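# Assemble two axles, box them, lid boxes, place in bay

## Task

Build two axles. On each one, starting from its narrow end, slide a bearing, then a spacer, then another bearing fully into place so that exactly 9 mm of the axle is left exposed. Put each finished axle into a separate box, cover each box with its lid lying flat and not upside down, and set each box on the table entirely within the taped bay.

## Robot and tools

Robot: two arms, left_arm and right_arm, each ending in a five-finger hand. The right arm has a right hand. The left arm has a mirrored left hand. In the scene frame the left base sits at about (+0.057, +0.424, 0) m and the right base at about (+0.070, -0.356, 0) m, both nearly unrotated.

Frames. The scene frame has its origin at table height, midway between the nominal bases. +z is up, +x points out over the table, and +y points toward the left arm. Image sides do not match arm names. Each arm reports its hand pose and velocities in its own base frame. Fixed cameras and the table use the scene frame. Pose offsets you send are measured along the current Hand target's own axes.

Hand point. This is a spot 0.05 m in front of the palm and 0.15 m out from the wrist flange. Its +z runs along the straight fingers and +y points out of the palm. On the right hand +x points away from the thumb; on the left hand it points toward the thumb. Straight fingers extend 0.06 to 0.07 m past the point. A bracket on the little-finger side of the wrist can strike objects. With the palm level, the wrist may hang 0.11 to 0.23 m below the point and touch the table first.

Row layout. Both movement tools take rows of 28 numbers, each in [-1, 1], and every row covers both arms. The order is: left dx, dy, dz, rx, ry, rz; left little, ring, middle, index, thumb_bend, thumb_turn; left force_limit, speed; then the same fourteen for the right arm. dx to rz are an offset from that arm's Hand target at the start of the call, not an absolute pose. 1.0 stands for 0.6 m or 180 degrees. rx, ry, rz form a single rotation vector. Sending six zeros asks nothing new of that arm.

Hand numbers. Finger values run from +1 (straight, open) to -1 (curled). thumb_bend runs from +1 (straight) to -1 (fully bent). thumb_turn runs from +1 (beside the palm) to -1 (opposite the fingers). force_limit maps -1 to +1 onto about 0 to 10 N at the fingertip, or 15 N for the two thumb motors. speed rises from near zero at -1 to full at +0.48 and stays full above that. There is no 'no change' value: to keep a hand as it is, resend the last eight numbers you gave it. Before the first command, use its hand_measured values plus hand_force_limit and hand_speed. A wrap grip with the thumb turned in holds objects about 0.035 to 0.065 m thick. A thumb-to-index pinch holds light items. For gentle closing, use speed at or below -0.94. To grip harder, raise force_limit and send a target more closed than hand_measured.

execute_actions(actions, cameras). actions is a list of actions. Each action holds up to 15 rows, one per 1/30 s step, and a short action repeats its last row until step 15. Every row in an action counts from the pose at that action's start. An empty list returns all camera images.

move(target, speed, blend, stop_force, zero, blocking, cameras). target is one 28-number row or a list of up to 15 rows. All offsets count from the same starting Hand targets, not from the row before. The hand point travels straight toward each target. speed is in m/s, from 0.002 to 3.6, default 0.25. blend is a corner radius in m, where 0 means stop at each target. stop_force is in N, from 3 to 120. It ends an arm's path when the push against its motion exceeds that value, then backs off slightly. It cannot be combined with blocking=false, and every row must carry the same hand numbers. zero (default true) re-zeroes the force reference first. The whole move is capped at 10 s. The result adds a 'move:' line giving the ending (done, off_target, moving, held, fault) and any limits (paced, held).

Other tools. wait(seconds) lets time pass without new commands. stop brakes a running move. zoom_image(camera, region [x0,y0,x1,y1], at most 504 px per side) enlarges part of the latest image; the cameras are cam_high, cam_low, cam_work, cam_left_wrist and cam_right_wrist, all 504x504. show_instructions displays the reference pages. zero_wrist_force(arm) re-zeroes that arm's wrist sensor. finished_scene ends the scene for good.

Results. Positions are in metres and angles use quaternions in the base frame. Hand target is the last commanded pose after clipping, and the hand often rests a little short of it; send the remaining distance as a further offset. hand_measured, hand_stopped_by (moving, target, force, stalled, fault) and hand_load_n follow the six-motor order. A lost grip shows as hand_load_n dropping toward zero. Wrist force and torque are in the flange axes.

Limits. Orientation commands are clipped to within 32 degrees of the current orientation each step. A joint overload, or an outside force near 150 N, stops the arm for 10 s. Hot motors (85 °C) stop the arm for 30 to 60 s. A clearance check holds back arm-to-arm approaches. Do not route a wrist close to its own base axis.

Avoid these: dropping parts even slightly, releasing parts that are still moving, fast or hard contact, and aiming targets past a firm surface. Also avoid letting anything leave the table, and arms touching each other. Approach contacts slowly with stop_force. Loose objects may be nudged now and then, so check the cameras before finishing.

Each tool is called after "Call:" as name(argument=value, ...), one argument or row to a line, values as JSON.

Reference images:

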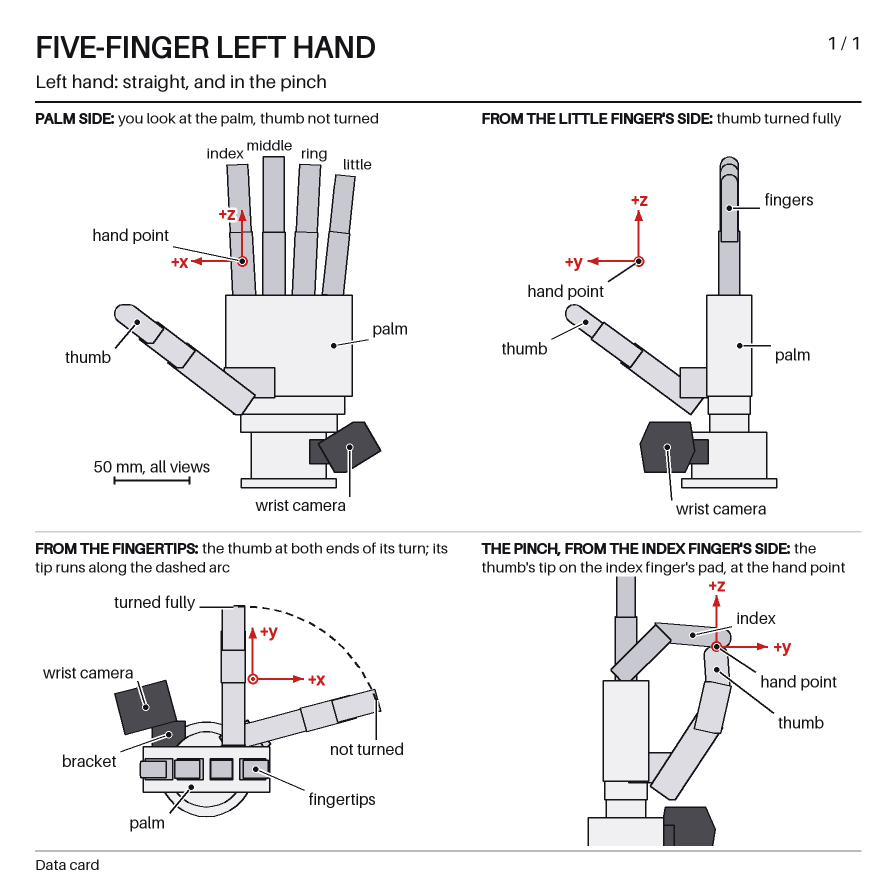

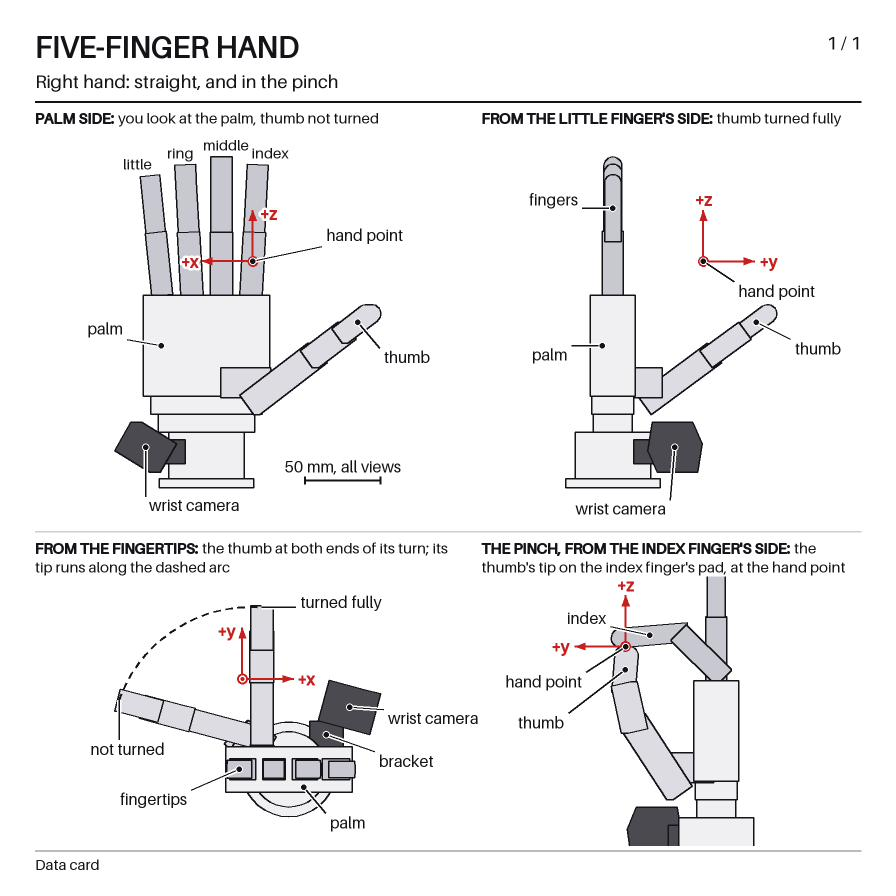

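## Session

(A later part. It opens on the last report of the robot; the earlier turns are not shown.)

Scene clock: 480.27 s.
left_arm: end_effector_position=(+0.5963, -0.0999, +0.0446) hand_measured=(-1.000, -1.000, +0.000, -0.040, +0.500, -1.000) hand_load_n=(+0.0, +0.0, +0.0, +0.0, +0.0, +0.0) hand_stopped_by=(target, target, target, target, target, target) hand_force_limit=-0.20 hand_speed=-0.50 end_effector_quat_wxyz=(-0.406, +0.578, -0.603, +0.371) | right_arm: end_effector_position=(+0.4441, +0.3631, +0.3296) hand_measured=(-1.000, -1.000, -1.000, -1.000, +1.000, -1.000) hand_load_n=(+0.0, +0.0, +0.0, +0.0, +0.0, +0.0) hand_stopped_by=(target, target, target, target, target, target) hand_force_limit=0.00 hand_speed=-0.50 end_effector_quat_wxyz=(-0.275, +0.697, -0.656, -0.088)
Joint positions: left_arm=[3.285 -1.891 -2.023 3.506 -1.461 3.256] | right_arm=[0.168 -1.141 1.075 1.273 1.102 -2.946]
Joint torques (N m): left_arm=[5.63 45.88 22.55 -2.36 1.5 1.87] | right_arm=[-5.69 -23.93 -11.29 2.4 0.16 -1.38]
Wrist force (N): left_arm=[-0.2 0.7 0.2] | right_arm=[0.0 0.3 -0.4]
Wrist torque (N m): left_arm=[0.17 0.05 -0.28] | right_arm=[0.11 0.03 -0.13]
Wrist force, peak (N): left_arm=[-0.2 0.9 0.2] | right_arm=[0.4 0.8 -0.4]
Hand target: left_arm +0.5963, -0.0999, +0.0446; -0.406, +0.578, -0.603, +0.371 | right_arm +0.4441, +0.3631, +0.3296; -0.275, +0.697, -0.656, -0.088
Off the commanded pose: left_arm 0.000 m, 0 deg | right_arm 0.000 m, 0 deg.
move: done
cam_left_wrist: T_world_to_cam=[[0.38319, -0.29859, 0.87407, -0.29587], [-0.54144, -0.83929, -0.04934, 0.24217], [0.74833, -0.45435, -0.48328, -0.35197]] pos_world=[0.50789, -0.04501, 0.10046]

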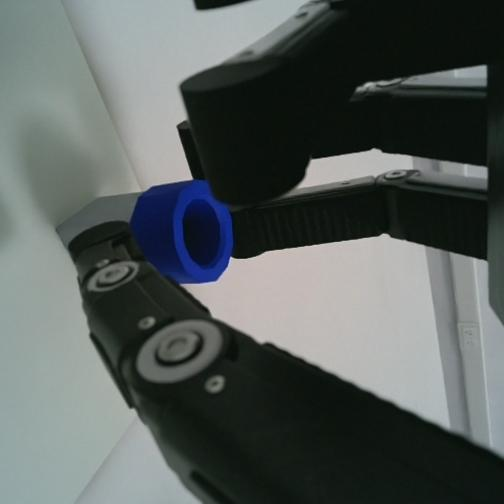

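Call:
move(
  target=[0,0,0,0,0,0,-1,-1,0.0,-0.04,0.2,-1,-0.2,-0.88,0,0,0,0,0,0,-1,-1,-1,-1,1,-1,0,-0.5],
  cameras=["cam_left_wrist"],
)

Scene clock: 481.63 s.
left_arm: end_effector_position=(+0.5963, -0.0999, +0.0446) hand_measured=(-1.000, -1.000, +0.000, -0.040, +0.326, -1.000) hand_load_n=(+0.0, +0.0, +0.0, +7.0, +6.0, -1.0) hand_stopped_by=(target, target, target, target, force, target) hand_force_limit=-0.20 hand_speed=-0.88 end_effector_quat_wxyz=(-0.406, +0.578, -0.603, +0.371) | right_arm: end_effector_position=(+0.4441, +0.3631, +0.3296) hand_measured=(-1.000, -1.000, -1.000, -1.000, +1.000, -1.000) hand_load_n=(+0.0, +0.0, +0.5, +0.0, +0.0, +0.0) hand_stopped_by=(target, target, target, target, target, target) hand_force_limit=0.00 hand_speed=-0.50 end_effector_quat_wxyz=(-0.275, +0.697, -0.656, -0.088)
Joint positions: left_arm=[3.285 -1.891 -2.023 3.506 -1.461 3.256] | right_arm=[0.168 -1.141 1.075 1.273 1.102 -2.946]
Joint torques (N m): left_arm=[5.53 46.1 22.15 -2.33 1.49 1.88] | right_arm=[-6.02 -23.75 -11.95 2.32 0.02 -1.47]
Wrist force (N): left_arm=[-0.1 0.8 0.2] | right_arm=[0.5 0.2 -0.3]
Wrist torque (N m): left_arm=[0.19 0.04 -0.28] | right_arm=[0.07 -0.04 -0.11]
Wrist force, peak (N): left_arm=[-0.2 0.9 0.1] | right_arm=[0.3 0.5 -0.9]
Hand target: left_arm +0.5963, -0.0999, +0.0446; -0.406, +0.578, -0.603, +0.371 | right_arm +0.4441, +0.3631, +0.3296; -0.275, +0.697, -0.656, -0.088
Off the commanded pose: left_arm 0.000 m, 0 deg | right_arm 0.000 m, 0 deg.
move: done
cam_left_wrist: T_world_to_cam=[[0.38319, -0.29859, 0.87407, -0.29587], [-0.54144, -0.83929, -0.04934, 0.24217], [0.74833, -0.45435, -0.48328, -0.35197]] pos_world=[0.50789, -0.04501, 0.10046]

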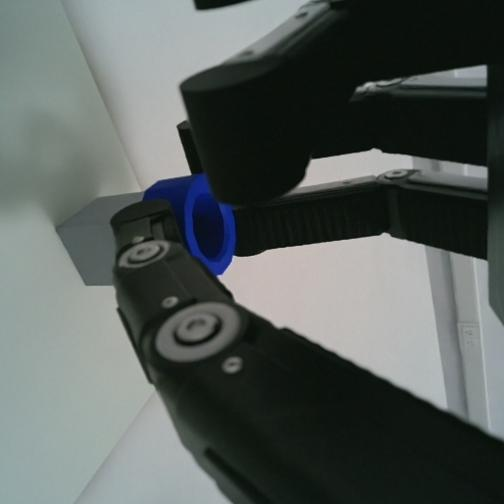

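Call:
move(
  target=[-0.00153,-0.02293,-0.00988,0,0,0,-1,-1,0.0,-0.04,0.2,-1,-0.2,-0.88,0,0,0,0,0,0,-1,-1,-1,-1,1,-1,0,-0.5],
  speed=0.02,
  cameras=["cam_left_wrist"],
)

Scene clock: 482.80 s.
left_arm: end_effector_position=(+0.5964, -0.0999, +0.0599) hand_measured=(-1.000, -1.000, +0.000, -0.040, +0.326, -1.000) hand_load_n=(+0.0, +0.0, +0.0, +7.0, +6.0, -1.0) hand_stopped_by=(target, target, target, target, force, target) hand_force_limit=-0.20 hand_speed=-0.88 end_effector_quat_wxyz=(-0.406, +0.578, -0.603, +0.371) | right_arm: end_effector_position=(+0.4441, +0.3631, +0.3296) hand_measured=(-1.000, -1.000, -1.000, -1.000, +1.000, -1.000) hand_load_n=(+0.5, +0.0, +0.0, +0.0, +0.0, +0.0) hand_stopped_by=(target, target, target, target, target, target) hand_force_limit=0.00 hand_speed=-0.50 end_effector_quat_wxyz=(-0.275, +0.697, -0.656, -0.088)
Joint positions: left_arm=[3.285 -1.864 -2.009 3.465 -1.461 3.256] | right_arm=[0.168 -1.141 1.075 1.273 1.102 -2.946]
Joint torques (N m): left_arm=[-1.27 19.21 12.22 1.83 -0.09 0.71] | right_arm=[-6.38 -24.24 -10.87 2.53 -0.11 -1.37]
Wrist force (N): left_arm=[-0.1 0.9 0.2] | right_arm=[0.0 0.8 -0.2]
Wrist torque (N m): left_arm=[0.21 0.04 -0.28] | right_arm=[0.16 0.03 -0.12]
Wrist force, peak (N): left_arm=[-0.1 1.0 0.3] | right_arm=[0.1 0.8 -0.7]
Hand target: left_arm +0.5963, -0.0999, +0.0597; -0.406, +0.578, -0.603, +0.371 | right_arm +0.4441, +0.3631, +0.3296; -0.275, +0.697, -0.656, -0.088
Off the commanded pose: left_arm 0.000 m, 0 deg | right_arm 0.000 m, 0 deg.
move: done
cam_left_wrist: T_world_to_cam=[[0.38305, -0.29861, 0.87413, -0.30909], [-0.54143, -0.83929, -0.04945, 0.24293], [0.74842, -0.45434, -0.48317, -0.34468]] pos_world=[0.50789, -0.04501, 0.11566]

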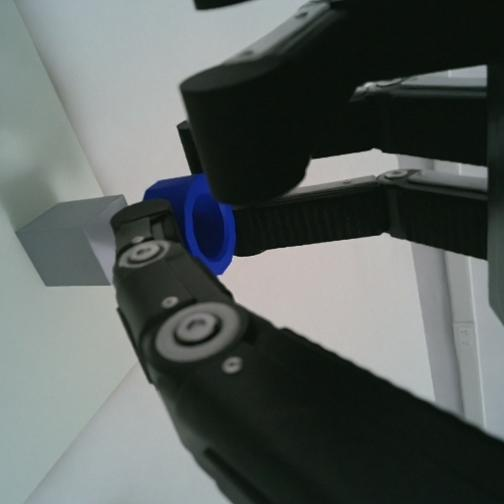

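Call:
move(
  target=[
    [-0.00356,-0.05349,-0.02304,0,0,0,-1,-1,0.0,-0.04,0.2,-1,-0.2,-0.88,0,0,0,0,0,0,-1,-1,-1,-1,1,-1,0,-0.5],
    [-0.14428,0.07434,-0.29795,0,0,0,-1,-1,0.0,-0.04,0.2,-1,-0.2,-0.88,-0.1923,0.0167,0.1663,0,0,0,-1,-1,-1,-1,1,-1,0,-0.5],
  ],
  speed=[0.05,0.07],
  blend=0.01,
  cameras=["cam_left_wrist","cam_right_wrist"],
)

Scene clock: 487.40 s.
left_arm: end_effector_position=(+0.4147, -0.0149, +0.0948) hand_measured=(-1.000, -1.000, +0.000, -0.040, +0.326, -1.000) hand_load_n=(+0.0, +0.0, +0.0, +7.0, +6.0, -1.0) hand_stopped_by=(target, target, target, target, force, target) hand_force_limit=-0.20 hand_speed=-0.88 end_effector_quat_wxyz=(-0.406, +0.578, -0.603, +0.371) | right_arm: end_effector_position=(+0.4440, +0.5129, +0.2994) hand_measured=(-1.000, -1.000, -1.000, -1.000, +1.000, -1.000) hand_load_n=(+0.0, +0.0, +0.0, +0.0, +0.0, +0.0) hand_stopped_by=(target, target, target, target, target, target) hand_force_limit=0.00 hand_speed=-0.50 end_effector_quat_wxyz=(-0.275, +0.697, -0.656, -0.088)
Joint positions: left_arm=[3.866 -1.327 -2.465 3.279 -0.937 3.53] | right_arm=[0.446 -0.917 0.777 1.236 1.216 -2.67]
Joint torques (N m): left_arm=[3.09 -5.64 21.68 2.31 0.12 -1.57] | right_arm=[-5.76 -53.67 -11.56 0.24 -2.62 -1.2]
Wrist force (N): left_arm=[-0.1 0.8 0.4] | right_arm=[0.2 0.8 -0.5]
Wrist torque (N m): left_arm=[0.17 0.05 -0.06] | right_arm=[0.20 -0.03 -0.05]
Wrist force, peak (N): left_arm=[-0.1 1.4 0.2] | right_arm=[0.0 1.1 -0.7]
Hand target: left_arm +0.4147, -0.0149, +0.0948; -0.406, +0.578, -0.603, +0.371 | right_arm +0.4440, +0.5129, +0.2995; -0.275, +0.697, -0.656, -0.088
Off the commanded pose: left_arm 0.000 m, 0 deg | right_arm 0.000 m, 0 deg.
move: done
cam_left_wrist: T_world_to_cam=[[0.38315, -0.29867, 0.87407, -0.24467], [-0.54147, -0.83926, -0.04942, 0.21768], [0.74834, -0.45435, -0.48328, -0.15324]] pos_world=[0.32629, 0.03999, 0.15056]
cam_right_wrist: T_world_to_cam=[[-0.90877, -0.1736, -0.37947, 0.60972], [-0.41637, 0.43778, 0.79686, -0.28734], [0.02779, 0.88216, -0.47013, -0.20983]] pos_world=[0.44029, 0.41675, 0.3617]

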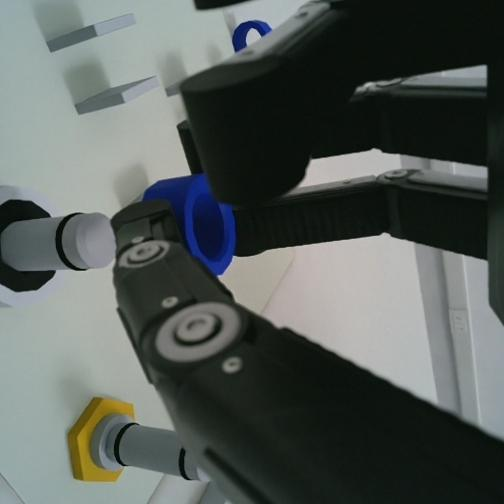

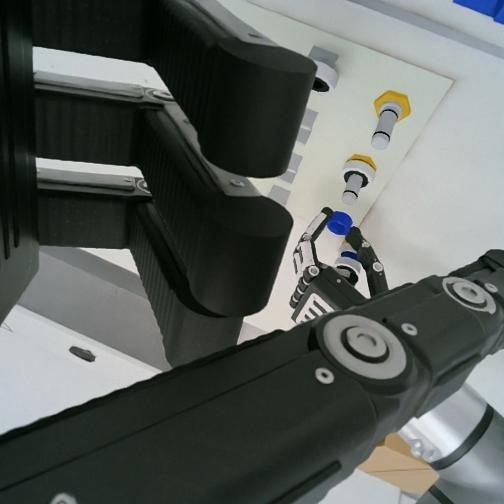

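Call:
zoom_image(
  camera="cam_right_wrist",
  region=[310, 140, 410, 240],
)

Call:
zoom_image(
  camera="cam_left_wrist",
  region=[0, 150, 260, 410],
)

Scaled by 5.040 from the camera's image (finer frame: 720x720).

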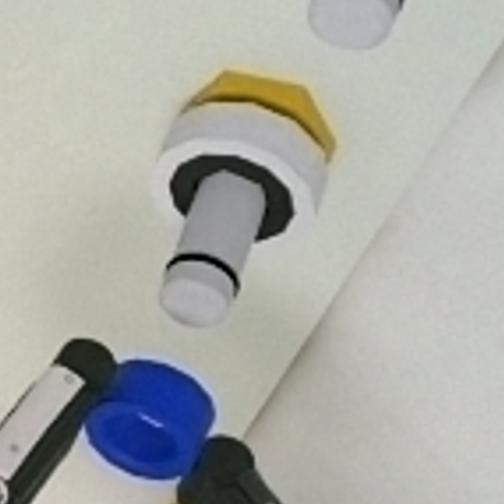

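Scaled by 1.938 from the camera's image (finer frame: 720x720).

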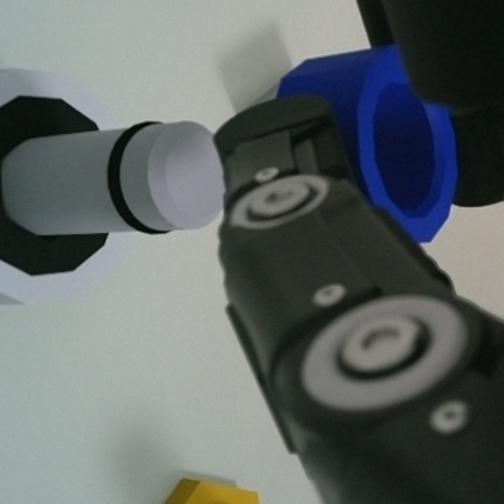

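Call:
move(
  target=[0.00217,0.03255,0.01402,0,0,0,-1,-1,0.0,-0.04,0.2,-1,-0.2,-0.88,0,0,0,0,0,0,-1,-1,-1,-1,1,-1,0,-0.5],
  speed=0.04,
  cameras=["cam_left_wrist","cam_right_wrist"],
)

Call:
zoom_image(
  camera="cam_right_wrist",
  region=[320, 160, 380, 220],
)

Call:
zoom_image(
  camera="cam_left_wrist",
  region=[60, 150, 260, 350],
)

Scene clock: 488.97 s.
left_arm: end_effector_position=(+0.4146, -0.0149, +0.0733) hand_measured=(-1.000, -1.000, +0.000, -0.040, +0.326, -1.000) hand_load_n=(+0.0, +0.0, +0.0, +7.0, +6.0, -1.0) hand_stopped_by=(target, target, target, target, force, target) hand_force_limit=-0.20 hand_speed=-0.88 end_effector_quat_wxyz=(-0.406, +0.578, -0.603, +0.371) | right_arm: end_effector_position=(+0.4440, +0.5129, +0.2995) hand_measured=(-1.000, -1.000, -1.000, -1.000, +1.000, -1.000) hand_load_n=(+0.0, +0.0, +0.0, +0.0, -0.5, +0.0) hand_stopped_by=(target, target, target, target, target, target) hand_force_limit=0.00 hand_speed=-0.50 end_effector_quat_wxyz=(-0.275, +0.697, -0.656, -0.088)
Joint positions: left_arm=[3.866 -1.38 -2.499 3.366 -0.937 3.531] | right_arm=[0.445 -0.917 0.777 1.236 1.216 -2.67]
Joint torques (N m): left_arm=[-5.81 20.83 22.44 -2.82 -1.01 -1.75] | right_arm=[-7.83 -53.51 -10.89 -0.1 -2.47 -0.44]
Wrist force (N): left_arm=[-0.3 0.6 0.4] | right_arm=[0.2 0.6 -0.4]
Wrist torque (N m): left_arm=[0.15 0.08 -0.09] | right_arm=[0.17 -0.04 -0.05]
Wrist force, peak (N): left_arm=[-0.1 1.2 0.4] | right_arm=[-0.1 0.9 -0.8]
Hand target: left_arm +0.4147, -0.0149, +0.0734; -0.406, +0.578, -0.603, +0.371 | right_arm +0.4440, +0.5129, +0.2995; -0.275, +0.697, -0.656, -0.088
Off the commanded pose: left_arm 0.000 m, 0 deg | right_arm 0.000 m, 0 deg.
move: done
cam_left_wrist: T_world_to_cam=[[0.38338, -0.2985, 0.87402, -0.22601], [-0.54142, -0.83932, -0.04916, 0.21652], [0.74826, -0.45436, -0.48339, -0.16347]] pos_world=[0.32619, 0.03999, 0.12916]
cam_right_wrist: T_world_to_cam=[[-0.90872, -0.17352, -0.37963, 0.60976], [-0.41647, 0.43769, 0.79686, -0.28734], [0.02789, 0.88222, -0.47001, -0.2099]] pos_world=[0.44029, 0.41675, 0.3618]

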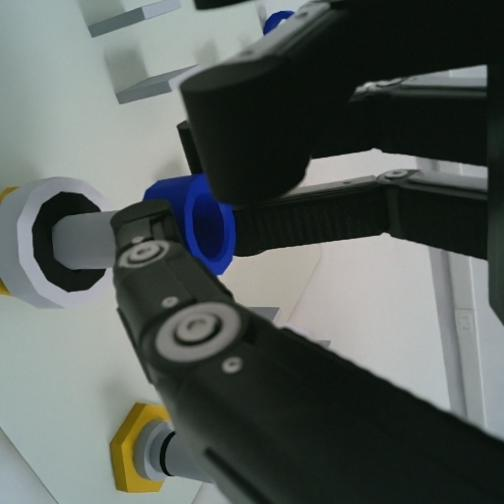

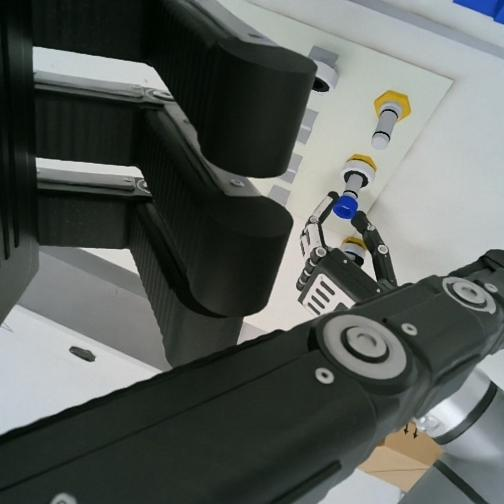

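Scaled by 8.400 from the camera's image (finer frame: 720x720).

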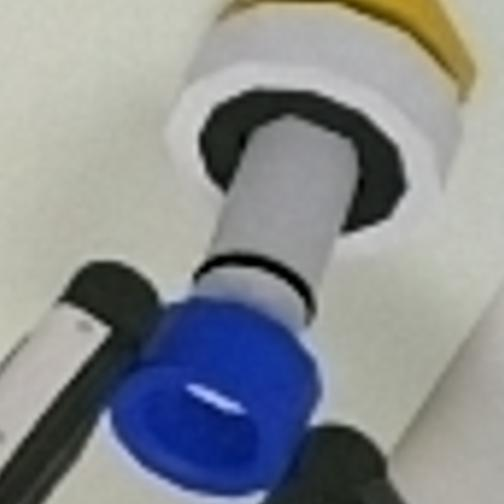

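Scaled by 2.520 from the camera's image (finer frame: 720x720).

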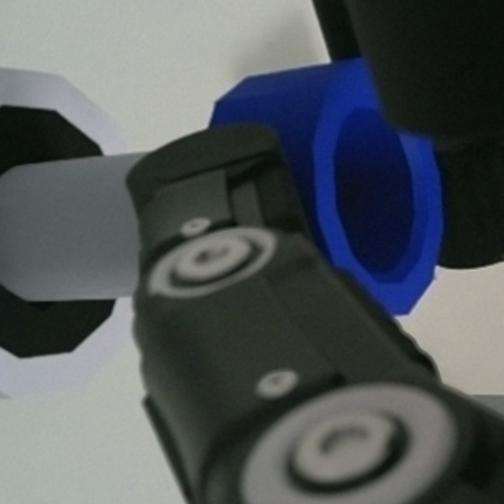

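Call:
move(
  target=[0.00283,-0.00042,0.00055,0,0,0,-1,-1,0.0,-0.04,0.2,-1,-0.2,-0.88,0,0,0,0,0,0,-1,-1,-1,-1,1,-1,0,-0.5],
  speed=0.02,
  cameras=["cam_left_wrist","cam_right_wrist"],
)

Call:
zoom_image(
  camera="cam_right_wrist",
  region=[320, 160, 380, 220],
)

Call:
zoom_image(
  camera="cam_left_wrist",
  region=[60, 150, 260, 350],
)

Scene clock: 491.10 s.
left_arm: end_effector_position=(+0.4151, -0.0166, +0.0735) hand_measured=(-1.000, -1.000, +0.000, -0.040, +0.326, -1.000) hand_load_n=(+0.0, +0.0, +0.0, +7.0, +6.0, -1.0) hand_stopped_by=(target, target, target, target, force, target) hand_force_limit=-0.20 hand_speed=-0.88 end_effector_quat_wxyz=(-0.406, +0.578, -0.603, +0.371) | right_arm: end_effector_position=(+0.4440, +0.5129, +0.2995) hand_measured=(-1.000, -1.000, -1.000, -1.000, +1.000, -1.000) hand_load_n=(+0.0, +0.0, +0.0, -0.5, +0.0, -0.5) hand_stopped_by=(target, target, target, target, target, target) hand_force_limit=0.00 hand_speed=-0.50 end_effector_quat_wxyz=(-0.275, +0.697, -0.656, -0.088)
Joint positions: left_arm=[3.857 -1.379 -2.498 3.369 -0.946 3.525] | right_arm=[0.445 -0.917 0.777 1.236 1.216 -2.67]
Joint torques (N m): left_arm=[8.47 15.64 19.06 -0.99 2.2 2.26] | right_arm=[-6.56 -53.31 -10.26 -0.3 -2.58 0.3]
Wrist force (N): left_arm=[-0.4 0.7 0.3] | right_arm=[-0.1 0.8 -0.6]
Wrist torque (N m): left_arm=[0.18 0.09 -0.12] | right_arm=[0.21 0.01 -0.07]
Wrist force, peak (N): left_arm=[-0.3 0.9 0.3] | right_arm=[0.0 1.1 -0.6]
Hand target: left_arm +0.4151, -0.0166, +0.0734; -0.406, +0.578, -0.603, +0.371 | right_arm +0.4440, +0.5129, +0.2995; -0.275, +0.697, -0.656, -0.088
Off the commanded pose: left_arm 0.000 m, 0 deg | right_arm 0.000 m, 0 deg.
move: done
cam_left_wrist: T_world_to_cam=[[0.38298, -0.29872, 0.87412, -0.22667], [-0.54148, -0.83925, -0.04956, 0.21544], [0.74842, -0.45434, -0.48317, -0.16465]] pos_world=[0.32669, 0.03829, 0.12926]
cam_right_wrist: T_world_to_cam=[[-0.90872, -0.17352, -0.37963, 0.60976], [-0.41647, 0.43769, 0.79686, -0.28734], [0.02789, 0.88222, -0.47001, -0.2099]] pos_world=[0.44029, 0.41675, 0.3618]

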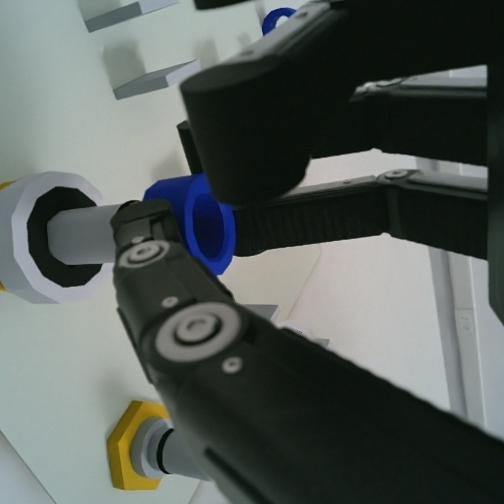

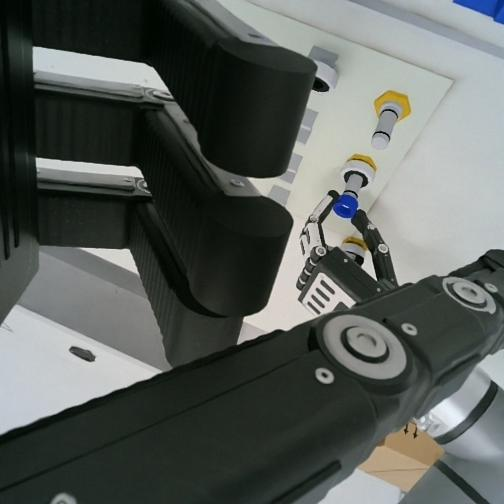

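Scaled by 8.400 from the camera's image (finer frame: 720x720).

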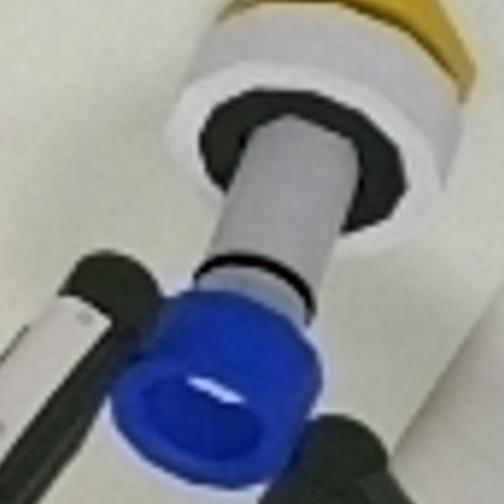

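Scaled by 2.520 from the camera's image (finer frame: 720x720).

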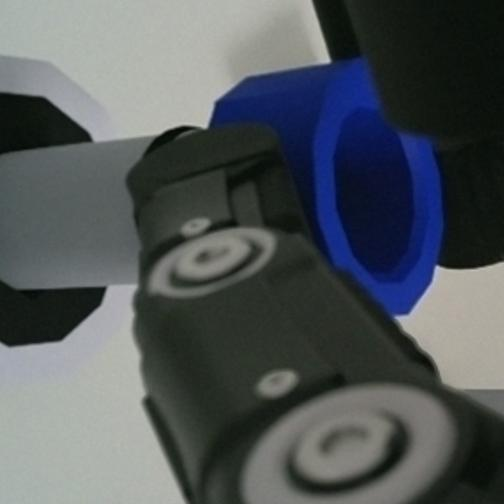

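Call:
move(
  target=[
    [0.00067,-0.0003,0.0006,0,0,0,-1,-1,0.0,-0.04,0.2,-1,-0.2,-0.88,0,0,0,0,0,0,-1,-1,-1,-1,1,-1,0,-0.5],
    [0.00203,0.02018,0.00942,0,0,0,-1,-1,0.0,-0.04,0.2,-1,-0.2,-0.88,0,0,0,0,0,0,-1,-1,-1,-1,1,-1,0,-0.5],
  ],
  speed=0.012,
  stop_force=6,
  cameras=["cam_left_wrist","cam_right_wrist"],
)

Call:
zoom_image(
  camera="cam_right_wrist",
  region=[320, 160, 380, 220],
)

Scene clock: 493.57 s.
left_arm: end_effector_position=(+0.4155, -0.0170, +0.0613) hand_measured=(-1.000, -1.000, +0.000, -0.040, +0.326, -1.000) hand_load_n=(+0.0, +0.5, +0.0, +6.5, +5.0, -1.0) hand_stopped_by=(target, target, target, target, force, target) hand_force_limit=-0.20 hand_speed=-0.88 end_effector_quat_wxyz=(-0.406, +0.578, -0.603, +0.371) | right_arm: end_effector_position=(+0.4440, +0.5129, +0.2995) hand_measured=(-1.000, -1.000, -1.000, -1.000, +1.000, -1.000) hand_load_n=(+0.0, +0.0, +0.0, +0.0, -0.5, +0.0) hand_stopped_by=(target, target, target, target, target, target) hand_force_limit=0.00 hand_speed=-0.50 end_effector_quat_wxyz=(-0.275, +0.697, -0.656, -0.088)
Joint positions: left_arm=[3.853 -1.414 -2.515 3.421 -0.949 3.523] | right_arm=[0.445 -0.917 0.777 1.236 1.216 -2.67]
Joint torques (N m): left_arm=[5.73 23.38 21.68 1.23 1.78 1.69] | right_arm=[-6.66 -53.51 -11.8 -0.19 -2.51 0.33]
Wrist force (N): left_arm=[0.1 1.0 0.0] | right_arm=[0.1 0.6 -0.4]
Wrist torque (N m): left_arm=[0.24 0.02 -0.06] | right_arm=[0.15 -0.03 -0.06]
Wrist force, peak (N): left_arm=[-0.9 -5.4 -2.0] | right_arm=[0.1 0.7 -1.0]
Hand target: left_arm +0.4155, -0.0170, +0.0614; -0.406, +0.578, -0.603, +0.371 (not the last commanded pose) | right_arm +0.4440, +0.5129, +0.2995; -0.275, +0.697, -0.656, -0.088
Off the commanded pose: left_arm 0.001 m, 0 deg | right_arm 0.000 m, 0 deg.
move: contact (left_arm); path passed 1 of 2 targets
cam_left_wrist: T_world_to_cam=[[0.38317, -0.29862, 0.87407, -0.21642], [-0.54145, -0.83928, -0.04938, 0.21469], [0.74833, -0.45435, -0.48328, -0.17094]] pos_world=[0.32709, 0.03789, 0.11716]
cam_right_wrist: T_world_to_cam=[[-0.90872, -0.17352, -0.37963, 0.60976], [-0.41647, 0.43769, 0.79686, -0.28734], [0.02789, 0.88222, -0.47001, -0.2099]] pos_world=[0.44029, 0.41675, 0.3618]

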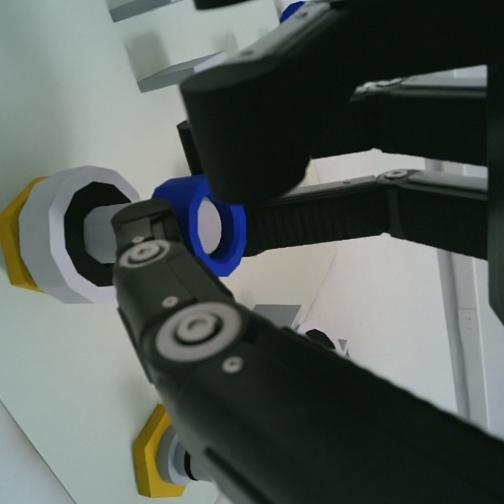

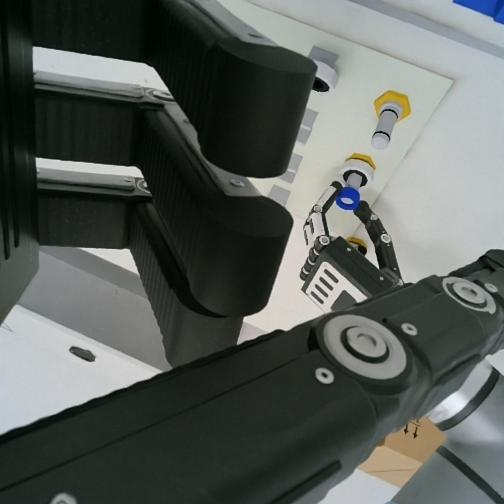

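Scaled by 8.400 from the camera's image (finer frame: 720x720).

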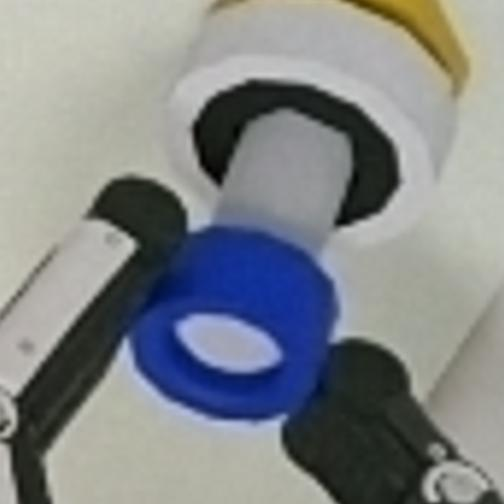

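Call:
move(
  target=[0,0,0,0,0,0,-1,-1,0.0,-0.04,0.55,-1,-0.2,-0.7,0,0,0,0,0,0,-1,-1,-1,-1,1,-1,0,-0.5],
)

Call:
move(
  target=[0,0,0,0,0,0,-1,-1,0.1,0.1,0.6,-1,-0.2,-0.7,0,0,0,0,0,0,-1,-1,-1,-1,1,-1,0,-0.5],
  cameras=["cam_left_wrist","cam_right_wrist"],
)

Call:
zoom_image(
  camera="cam_right_wrist",
  region=[320, 160, 380, 220],
)

Scene clock: 494.60 s.
left_arm: end_effector_position=(+0.4155, -0.0170, +0.0614) hand_measured=(-1.000, -1.000, +0.000, -0.040, +0.550, -1.000) hand_load_n=(+0.0, +0.0, +0.0, +0.0, +0.0, +0.0) hand_stopped_by=(target, target, target, target, target, target) hand_force_limit=-0.20 hand_speed=-0.70 end_effector_quat_wxyz=(-0.406, +0.578, -0.603, +0.371) | right_arm: end_effector_position=(+0.4440, +0.5129, +0.2995) hand_measured=(-1.000, -1.000, -1.000, -1.000, +1.000, -1.000) hand_load_n=(+0.0, +0.0, +0.0, +0.0, +0.0, +0.0) hand_stopped_by=(target, target, target, target, target, target) hand_force_limit=0.00 hand_speed=-0.50 end_effector_quat_wxyz=(-0.275, +0.697, -0.656, -0.088)
Joint positions: left_arm=[3.853 -1.414 -2.515 3.421 -0.949 3.523] | right_arm=[0.445 -0.917 0.777 1.236 1.216 -2.67]
Joint torques (N m): left_arm=[5.03 21.64 18.6 1.61 1.7 1.56] | right_arm=[-5.81 -53.21 -10.98 -0.16 -2.36 0.41]
Wrist force (N): left_arm=[-0.2 0.7 0.3] | right_arm=[-0.2 0.7 -0.2]
Wrist torque (N m): left_arm=[0.20 0.05 -0.07] | right_arm=[0.17 0.00 -0.08]
Wrist force, peak (N): left_arm=[-0.2 -1.0 0.0] | right_arm=[0.1 0.9 -0.8]
Hand target: left_arm +0.4155, -0.0170, +0.0614; -0.406, +0.578, -0.603, +0.371 | right_arm +0.4440, +0.5129, +0.2995; -0.275, +0.697, -0.656, -0.088
Off the commanded pose: left_arm 0.000 m, 0 deg | right_arm 0.000 m, 0 deg.
move: done

Scene clock: 495.10 s.
left_arm: end_effector_position=(+0.4155, -0.0170, +0.0614) hand_measured=(-1.000, -1.000, +0.100, +0.100, +0.600, -1.000) hand_load_n=(+0.0, +0.5, +0.0, +0.0, +0.0, +0.0) hand_stopped_by=(target, target, target, target, target, target) hand_force_limit=-0.20 hand_speed=-0.70 end_effector_quat_wxyz=(-0.406, +0.578, -0.603, +0.371) | right_arm: end_effector_position=(+0.4440, +0.5129, +0.2995) hand_measured=(-1.000, -1.000, -1.000, -1.000, +1.000, -1.000) hand_load_n=(+0.0, +0.0, +0.0, +0.0, +0.0, +0.0) hand_stopped_by=(target, target, target, target, target, target) hand_force_limit=0.00 hand_speed=-0.50 end_effector_quat_wxyz=(-0.275, +0.697, -0.656, -0.088)
Joint positions: left_arm=[3.853 -1.414 -2.515 3.421 -0.949 3.523] | right_arm=[0.445 -0.917 0.777 1.236 1.216 -2.67]
Joint torques (N m): left_arm=[4.72 21.09 17.59 1.53 1.68 1.57] | right_arm=[-7.1 -53.56 -11.16 -0.12 -2.14 0.45]
Wrist force (N): left_arm=[-0.1 0.6 0.2] | right_arm=[0.3 0.8 -0.5]
Wrist torque (N m): left_arm=[0.18 0.04 -0.05] | right_arm=[0.21 -0.06 -0.05]
Wrist force, peak (N): left_arm=[-0.2 0.9 0.5] | right_arm=[-0.1 0.8 -0.8]
Hand target: left_arm +0.4155, -0.0170, +0.0614; -0.406, +0.578, -0.603, +0.371 | right_arm +0.4440, +0.5129, +0.2995; -0.275, +0.697, -0.656, -0.088
Off the commanded pose: left_arm 0.000 m, 0 deg | right_arm 0.000 m, 0 deg.
move: done
cam_left_wrist: T_world_to_cam=[[0.38312, -0.2987, 0.87407, -0.2164], [-0.54149, -0.83925, -0.04945, 0.21471], [0.74834, -0.45435, -0.48328, -0.17094]] pos_world=[0.32709, 0.03789, 0.11716]
cam_right_wrist: T_world_to_cam=[[-0.90872, -0.17352, -0.37963, 0.60976], [-0.41647, 0.43769, 0.79686, -0.28734], [0.02789, 0.88222, -0.47001, -0.2099]] pos_world=[0.44029, 0.41675, 0.3618]

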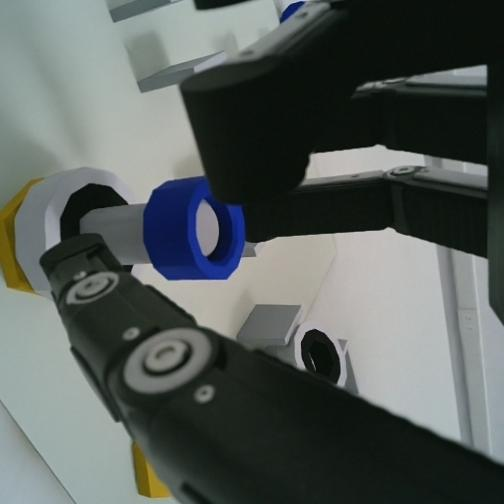

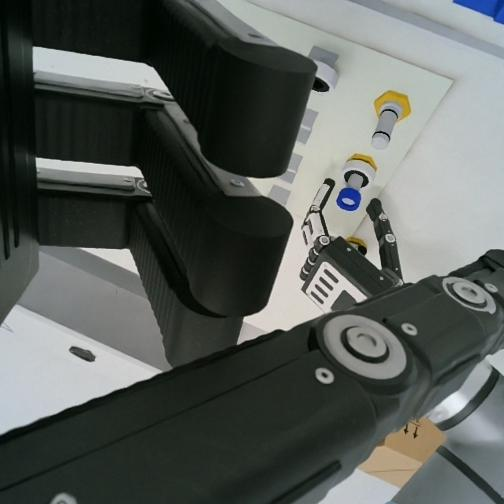

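Scaled by 8.400 from the camera's image (finer frame: 720x720).

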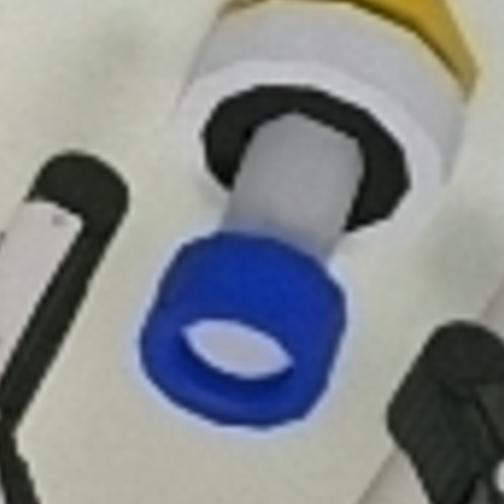

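Call:
move(
  target=[
    [-0.00244,-0.03668,-0.0158,0,0,0,-1,-1,0.1,0.1,0.6,-1,-0.2,-0.7,0,0,0,0,0,0,-1,-1,-1,-1,1,-1,0,-0.5],
    [-0.00277,-0.03567,-0.0181,0,0,0,-1,-1,-0.12,-0.1,0.22,-1,0.2,-0.5,0,0,0,0,0,0,-1,-1,-1,-1,1,-1,0,-0.5],
  ],
  speed=0.04,
  cameras=["cam_left_wrist","cam_right_wrist"],
)

Call:
zoom_image(
  camera="cam_right_wrist",
  region=[310, 170, 390, 250],
)

Call:
zoom_image(
  camera="cam_left_wrist",
  region=[0, 100, 300, 400],
)

Scene clock: 498.13 s.
left_arm: end_effector_position=(+0.4140, -0.0168, +0.0854) hand_measured=(-1.000, -1.000, -0.120, -0.100, +0.220, -1.000) hand_load_n=(+0.0, +0.5, +0.0, +0.0, +0.0, +0.0) hand_stopped_by=(target, target, target, target, target, target) hand_force_limit=0.20 hand_speed=-0.50 end_effector_quat_wxyz=(-0.406, +0.578, -0.603, +0.371) | right_arm: end_effector_position=(+0.4440, +0.5129, +0.2995) hand_measured=(-1.000, -1.000, -1.000, -1.000, +1.000, -1.000) hand_load_n=(+0.0, +0.0, +0.0, +0.0, -0.5, +0.0) hand_stopped_by=(target, target, target, target, target, target) hand_force_limit=0.00 hand_speed=-0.50 end_effector_quat_wxyz=(-0.275, +0.697, -0.656, -0.088)
Joint positions: left_arm=[3.86 -1.346 -2.482 3.318 -0.942 3.527] | right_arm=[0.445 -0.917 0.777 1.236 1.216 -2.67]
Joint torques (N m): left_arm=[-8.8 -6.54 23.01 1.92 -0.96 -2.01] | right_arm=[-7.09 -53.3 -11.83 -0.26 -2.59 0.26]
Wrist force (N): left_arm=[-0.1 0.7 0.3] | right_arm=[0.2 0.6 -0.4]
Wrist torque (N m): left_arm=[0.19 0.05 -0.24] | right_arm=[0.17 -0.05 -0.06]
Wrist force, peak (N): left_arm=[-0.1 1.3 0.3] | right_arm=[0.1 0.9 -1.0]
Hand target: left_arm +0.4140, -0.0168, +0.0854; -0.406, +0.578, -0.603, +0.371 | right_arm +0.4440, +0.5129, +0.2995; -0.275, +0.697, -0.656, -0.088
Off the commanded pose: left_arm 0.000 m, 0 deg | right_arm 0.000 m, 0 deg.
move: done
cam_left_wrist: T_world_to_cam=[[0.38312, -0.2987, 0.87407, -0.23675], [-0.54149, -0.83925, -0.04945, 0.21525], [0.74834, -0.45435, -0.48328, -0.15812]] pos_world=[0.32559, 0.03809, 0.14116]
cam_right_wrist: T_world_to_cam=[[-0.90872, -0.17352, -0.37963, 0.60976], [-0.41647, 0.43769, 0.79686, -0.28734], [0.02789, 0.88222, -0.47001, -0.2099]] pos_world=[0.44029, 0.41675, 0.3618]

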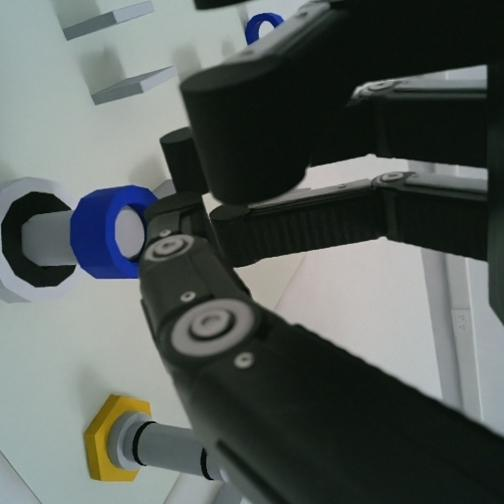

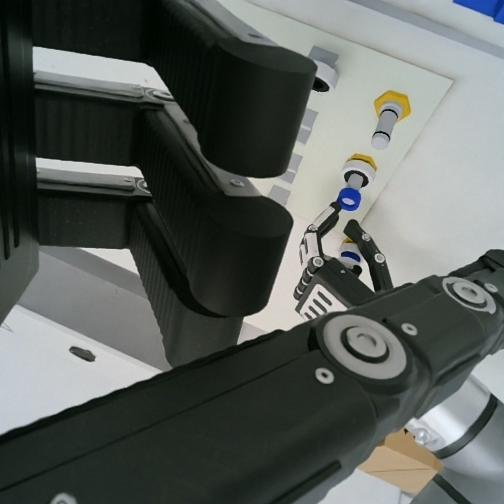

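Scaled by 6.300 from the camera's image (finer frame: 720x720).

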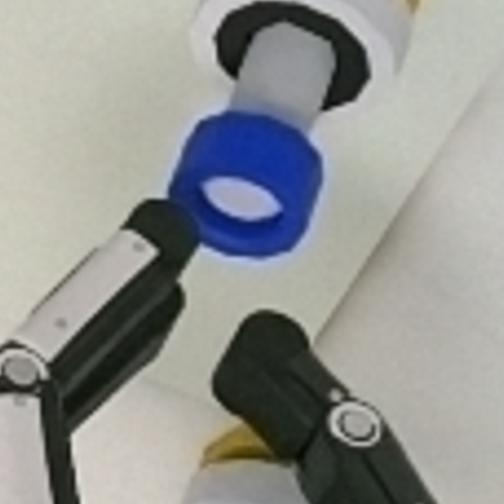

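Scaled by 1.680 from the camera's image (finer frame: 720x720).

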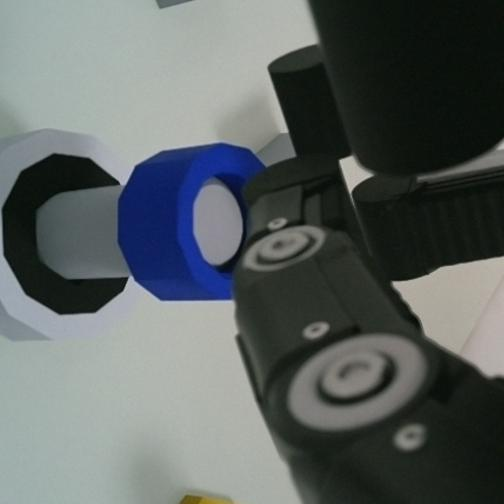

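Call:
move(
  target=[0.00102,0.01528,0.00658,0,0,0,-1,-1,-0.12,-0.1,0.22,-1,0.2,-0.5,0,0,0,0,0,0,-1,-1,-1,-1,1,-1,0,-0.5],
  speed=0.02,
  stop_force=6,
  cameras=["cam_left_wrist","cam_right_wrist"],
)

Call:
zoom_image(
  camera="cam_right_wrist",
  region=[320, 170, 380, 230],
)

Call:
zoom_image(
  camera="cam_left_wrist",
  region=[50, 130, 250, 330],
)

Scene clock: 500.27 s.
left_arm: end_effector_position=(+0.4140, -0.0168, +0.0754) hand_measured=(-1.000, -1.000, -0.120, -0.100, +0.220, -1.000) hand_load_n=(+0.0, +0.0, +0.0, +0.0, +0.0, +0.0) hand_stopped_by=(target, target, target, target, target, target) hand_force_limit=0.20 hand_speed=-0.50 end_effector_quat_wxyz=(-0.406, +0.578, -0.603, +0.371) | right_arm: end_effector_position=(+0.4440, +0.5129, +0.2995) hand_measured=(-1.000, -1.000, -1.000, -1.000, +1.000, -1.000) hand_load_n=(+0.0, +0.0, +0.0, +0.0, +0.0, +0.0) hand_stopped_by=(target, target, target, target, target, target) hand_force_limit=0.00 hand_speed=-0.50 end_effector_quat_wxyz=(-0.275, +0.697, -0.656, -0.088)
Joint positions: left_arm=[3.86 -1.371 -2.498 3.359 -0.942 3.527] | right_arm=[0.445 -0.917 0.777 1.236 1.216 -2.67]
Joint torques (N m): left_arm=[4.24 22.12 22.48 -2.89 1.41 1.82] | right_arm=[-6.35 -53.87 -11.71 -0.16 -2.25 0.35]
Wrist force (N): left_arm=[-0.1 0.7 0.3] | right_arm=[0.1 0.6 -0.7]
Wrist torque (N m): left_arm=[0.19 0.06 -0.23] | right_arm=[0.19 -0.02 -0.06]
Wrist force, peak (N): left_arm=[-0.2 1.1 0.5] | right_arm=[0.0 1.1 -0.6]
Hand target: left_arm +0.4140, -0.0168, +0.0754; -0.406, +0.578, -0.603, +0.371 | right_arm +0.4440, +0.5129, +0.2995; -0.275, +0.697, -0.656, -0.088
Off the commanded pose: left_arm 0.000 m, 0 deg | right_arm 0.000 m, 0 deg.
move: done
cam_left_wrist: T_world_to_cam=[[0.38312, -0.2987, 0.87407, -0.22801], [-0.54149, -0.83925, -0.04945, 0.21476], [0.74834, -0.45435, -0.48328, -0.16296]] pos_world=[0.32559, 0.03809, 0.13116]
cam_right_wrist: T_world_to_cam=[[-0.90872, -0.17352, -0.37963, 0.60976], [-0.41647, 0.43769, 0.79686, -0.28734], [0.02789, 0.88222, -0.47001, -0.2099]] pos_world=[0.44029, 0.41675, 0.3618]

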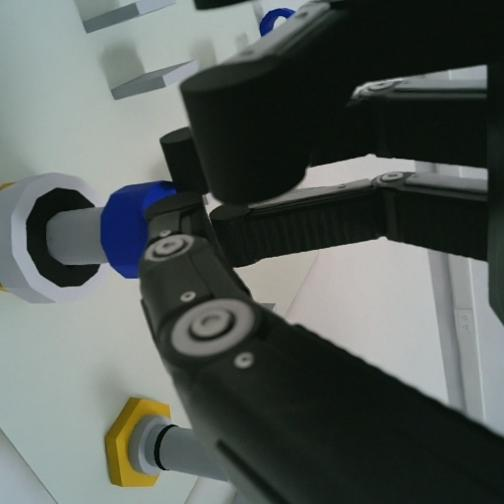

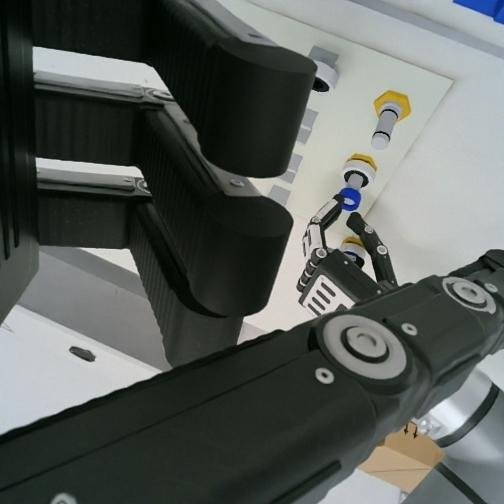

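Scaled by 8.400 from the camera's image (finer frame: 720x720).

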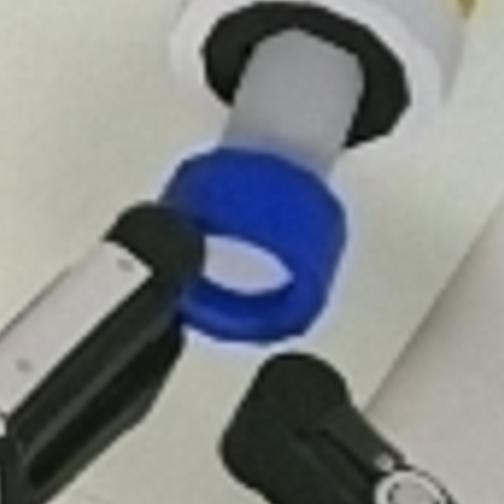

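Scaled by 2.520 from the camera's image (finer frame: 720x720).

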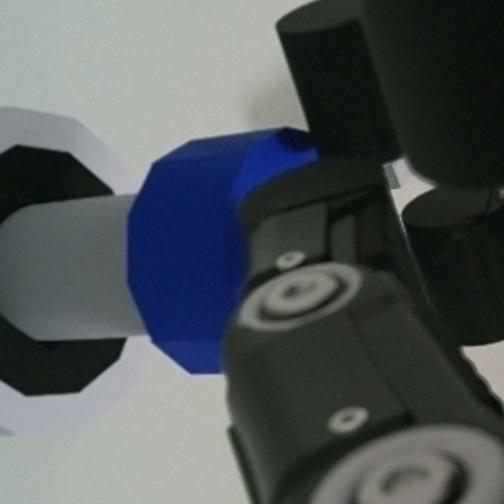

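Call:
move(
  target=[0.00061,0.00917,0.00395,0,0,0,-1,-1,-0.12,-0.1,0.22,-1,0.2,-0.5,0,0,0,0,0,0,-1,-1,-1,-1,1,-1,0,-0.5],
  speed=0.008,
  stop_force=8,
  cameras=["cam_left_wrist","cam_right_wrist"],
)

Call:
zoom_image(
  camera="cam_right_wrist",
  region=[320, 170, 380, 230],
)

Scene clock: 502.43 s.
left_arm: end_effector_position=(+0.4140, -0.0167, +0.0728) hand_measured=(-1.000, -1.000, -0.120, -0.100, +0.220, -1.000) hand_load_n=(+0.0, +0.0, -2.0, +0.0, +0.0, +0.0) hand_stopped_by=(target, target, target, target, target, target) hand_force_limit=0.20 hand_speed=-0.50 end_effector_quat_wxyz=(-0.406, +0.578, -0.603, +0.371) | right_arm: end_effector_position=(+0.4440, +0.5129, +0.2995) hand_measured=(-1.000, -1.000, -1.000, -1.000, +1.000, -1.000) hand_load_n=(+0.0, +0.0, +0.0, +0.0, +0.0, +0.0) hand_stopped_by=(target, target, target, target, target, target) hand_force_limit=0.00 hand_speed=-0.50 end_effector_quat_wxyz=(-0.275, +0.697, -0.656, -0.088)
Joint positions: left_arm=[3.86 -1.377 -2.502 3.37 -0.942 3.527] | right_arm=[0.445 -0.917 0.777 1.236 1.216 -2.67]
Joint torques (N m): left_arm=[4.88 20.27 20.22 -3.33 0.75 1.79] | right_arm=[-6.8 -52.44 -12.64 0.05 -2.43 0.41]
Wrist force (N): left_arm=[-0.7 -5.1 -1.8] | right_arm=[-0.5 0.6 -0.5]
Wrist torque (N m): left_arm=[0.04 0.04 -0.14] | right_arm=[0.16 0.06 -0.10]
Wrist force, peak (N): left_arm=[-0.7 -8.8 -2.5] | right_arm=[0.0 1.0 -0.8]
Hand target: left_arm +0.4140, -0.0167, +0.0728; -0.406, +0.578, -0.603, +0.371 (not the last commanded pose) | right_arm +0.4440, +0.5129, +0.2995; -0.275, +0.697, -0.656, -0.088
Off the commanded pose: left_arm 0.003 m, 0 deg | right_arm 0.000 m, 0 deg.
move: contact (left_arm)
cam_left_wrist: T_world_to_cam=[[0.38307, -0.29877, 0.87407, -0.22571], [-0.54142, -0.83929, -0.0496, 0.21463], [0.74841, -0.45424, -0.48327, -0.16425]] pos_world=[0.32559, 0.03809, 0.12856]
cam_right_wrist: T_world_to_cam=[[-0.90872, -0.17352, -0.37963, 0.60976], [-0.41647, 0.43769, 0.79686, -0.28734], [0.02789, 0.88222, -0.47001, -0.2099]] pos_world=[0.44029, 0.41675, 0.3618]

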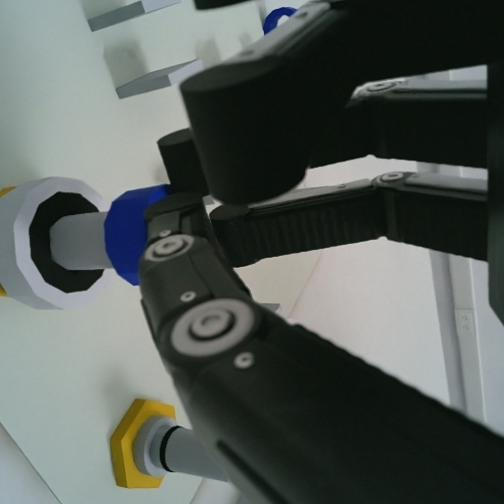

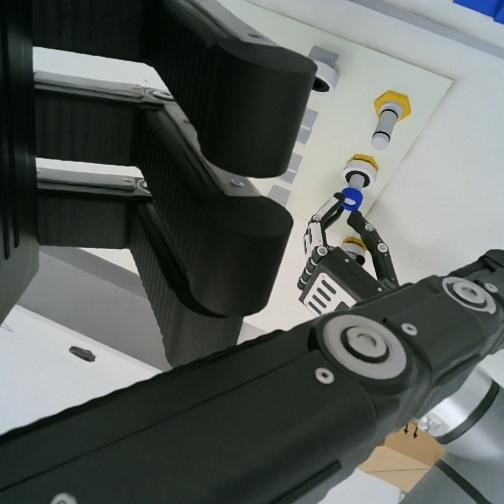

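Scaled by 8.400 from the camera's image (finer frame: 720x720).

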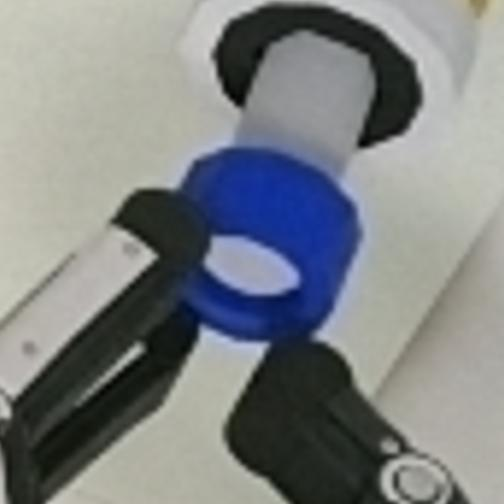

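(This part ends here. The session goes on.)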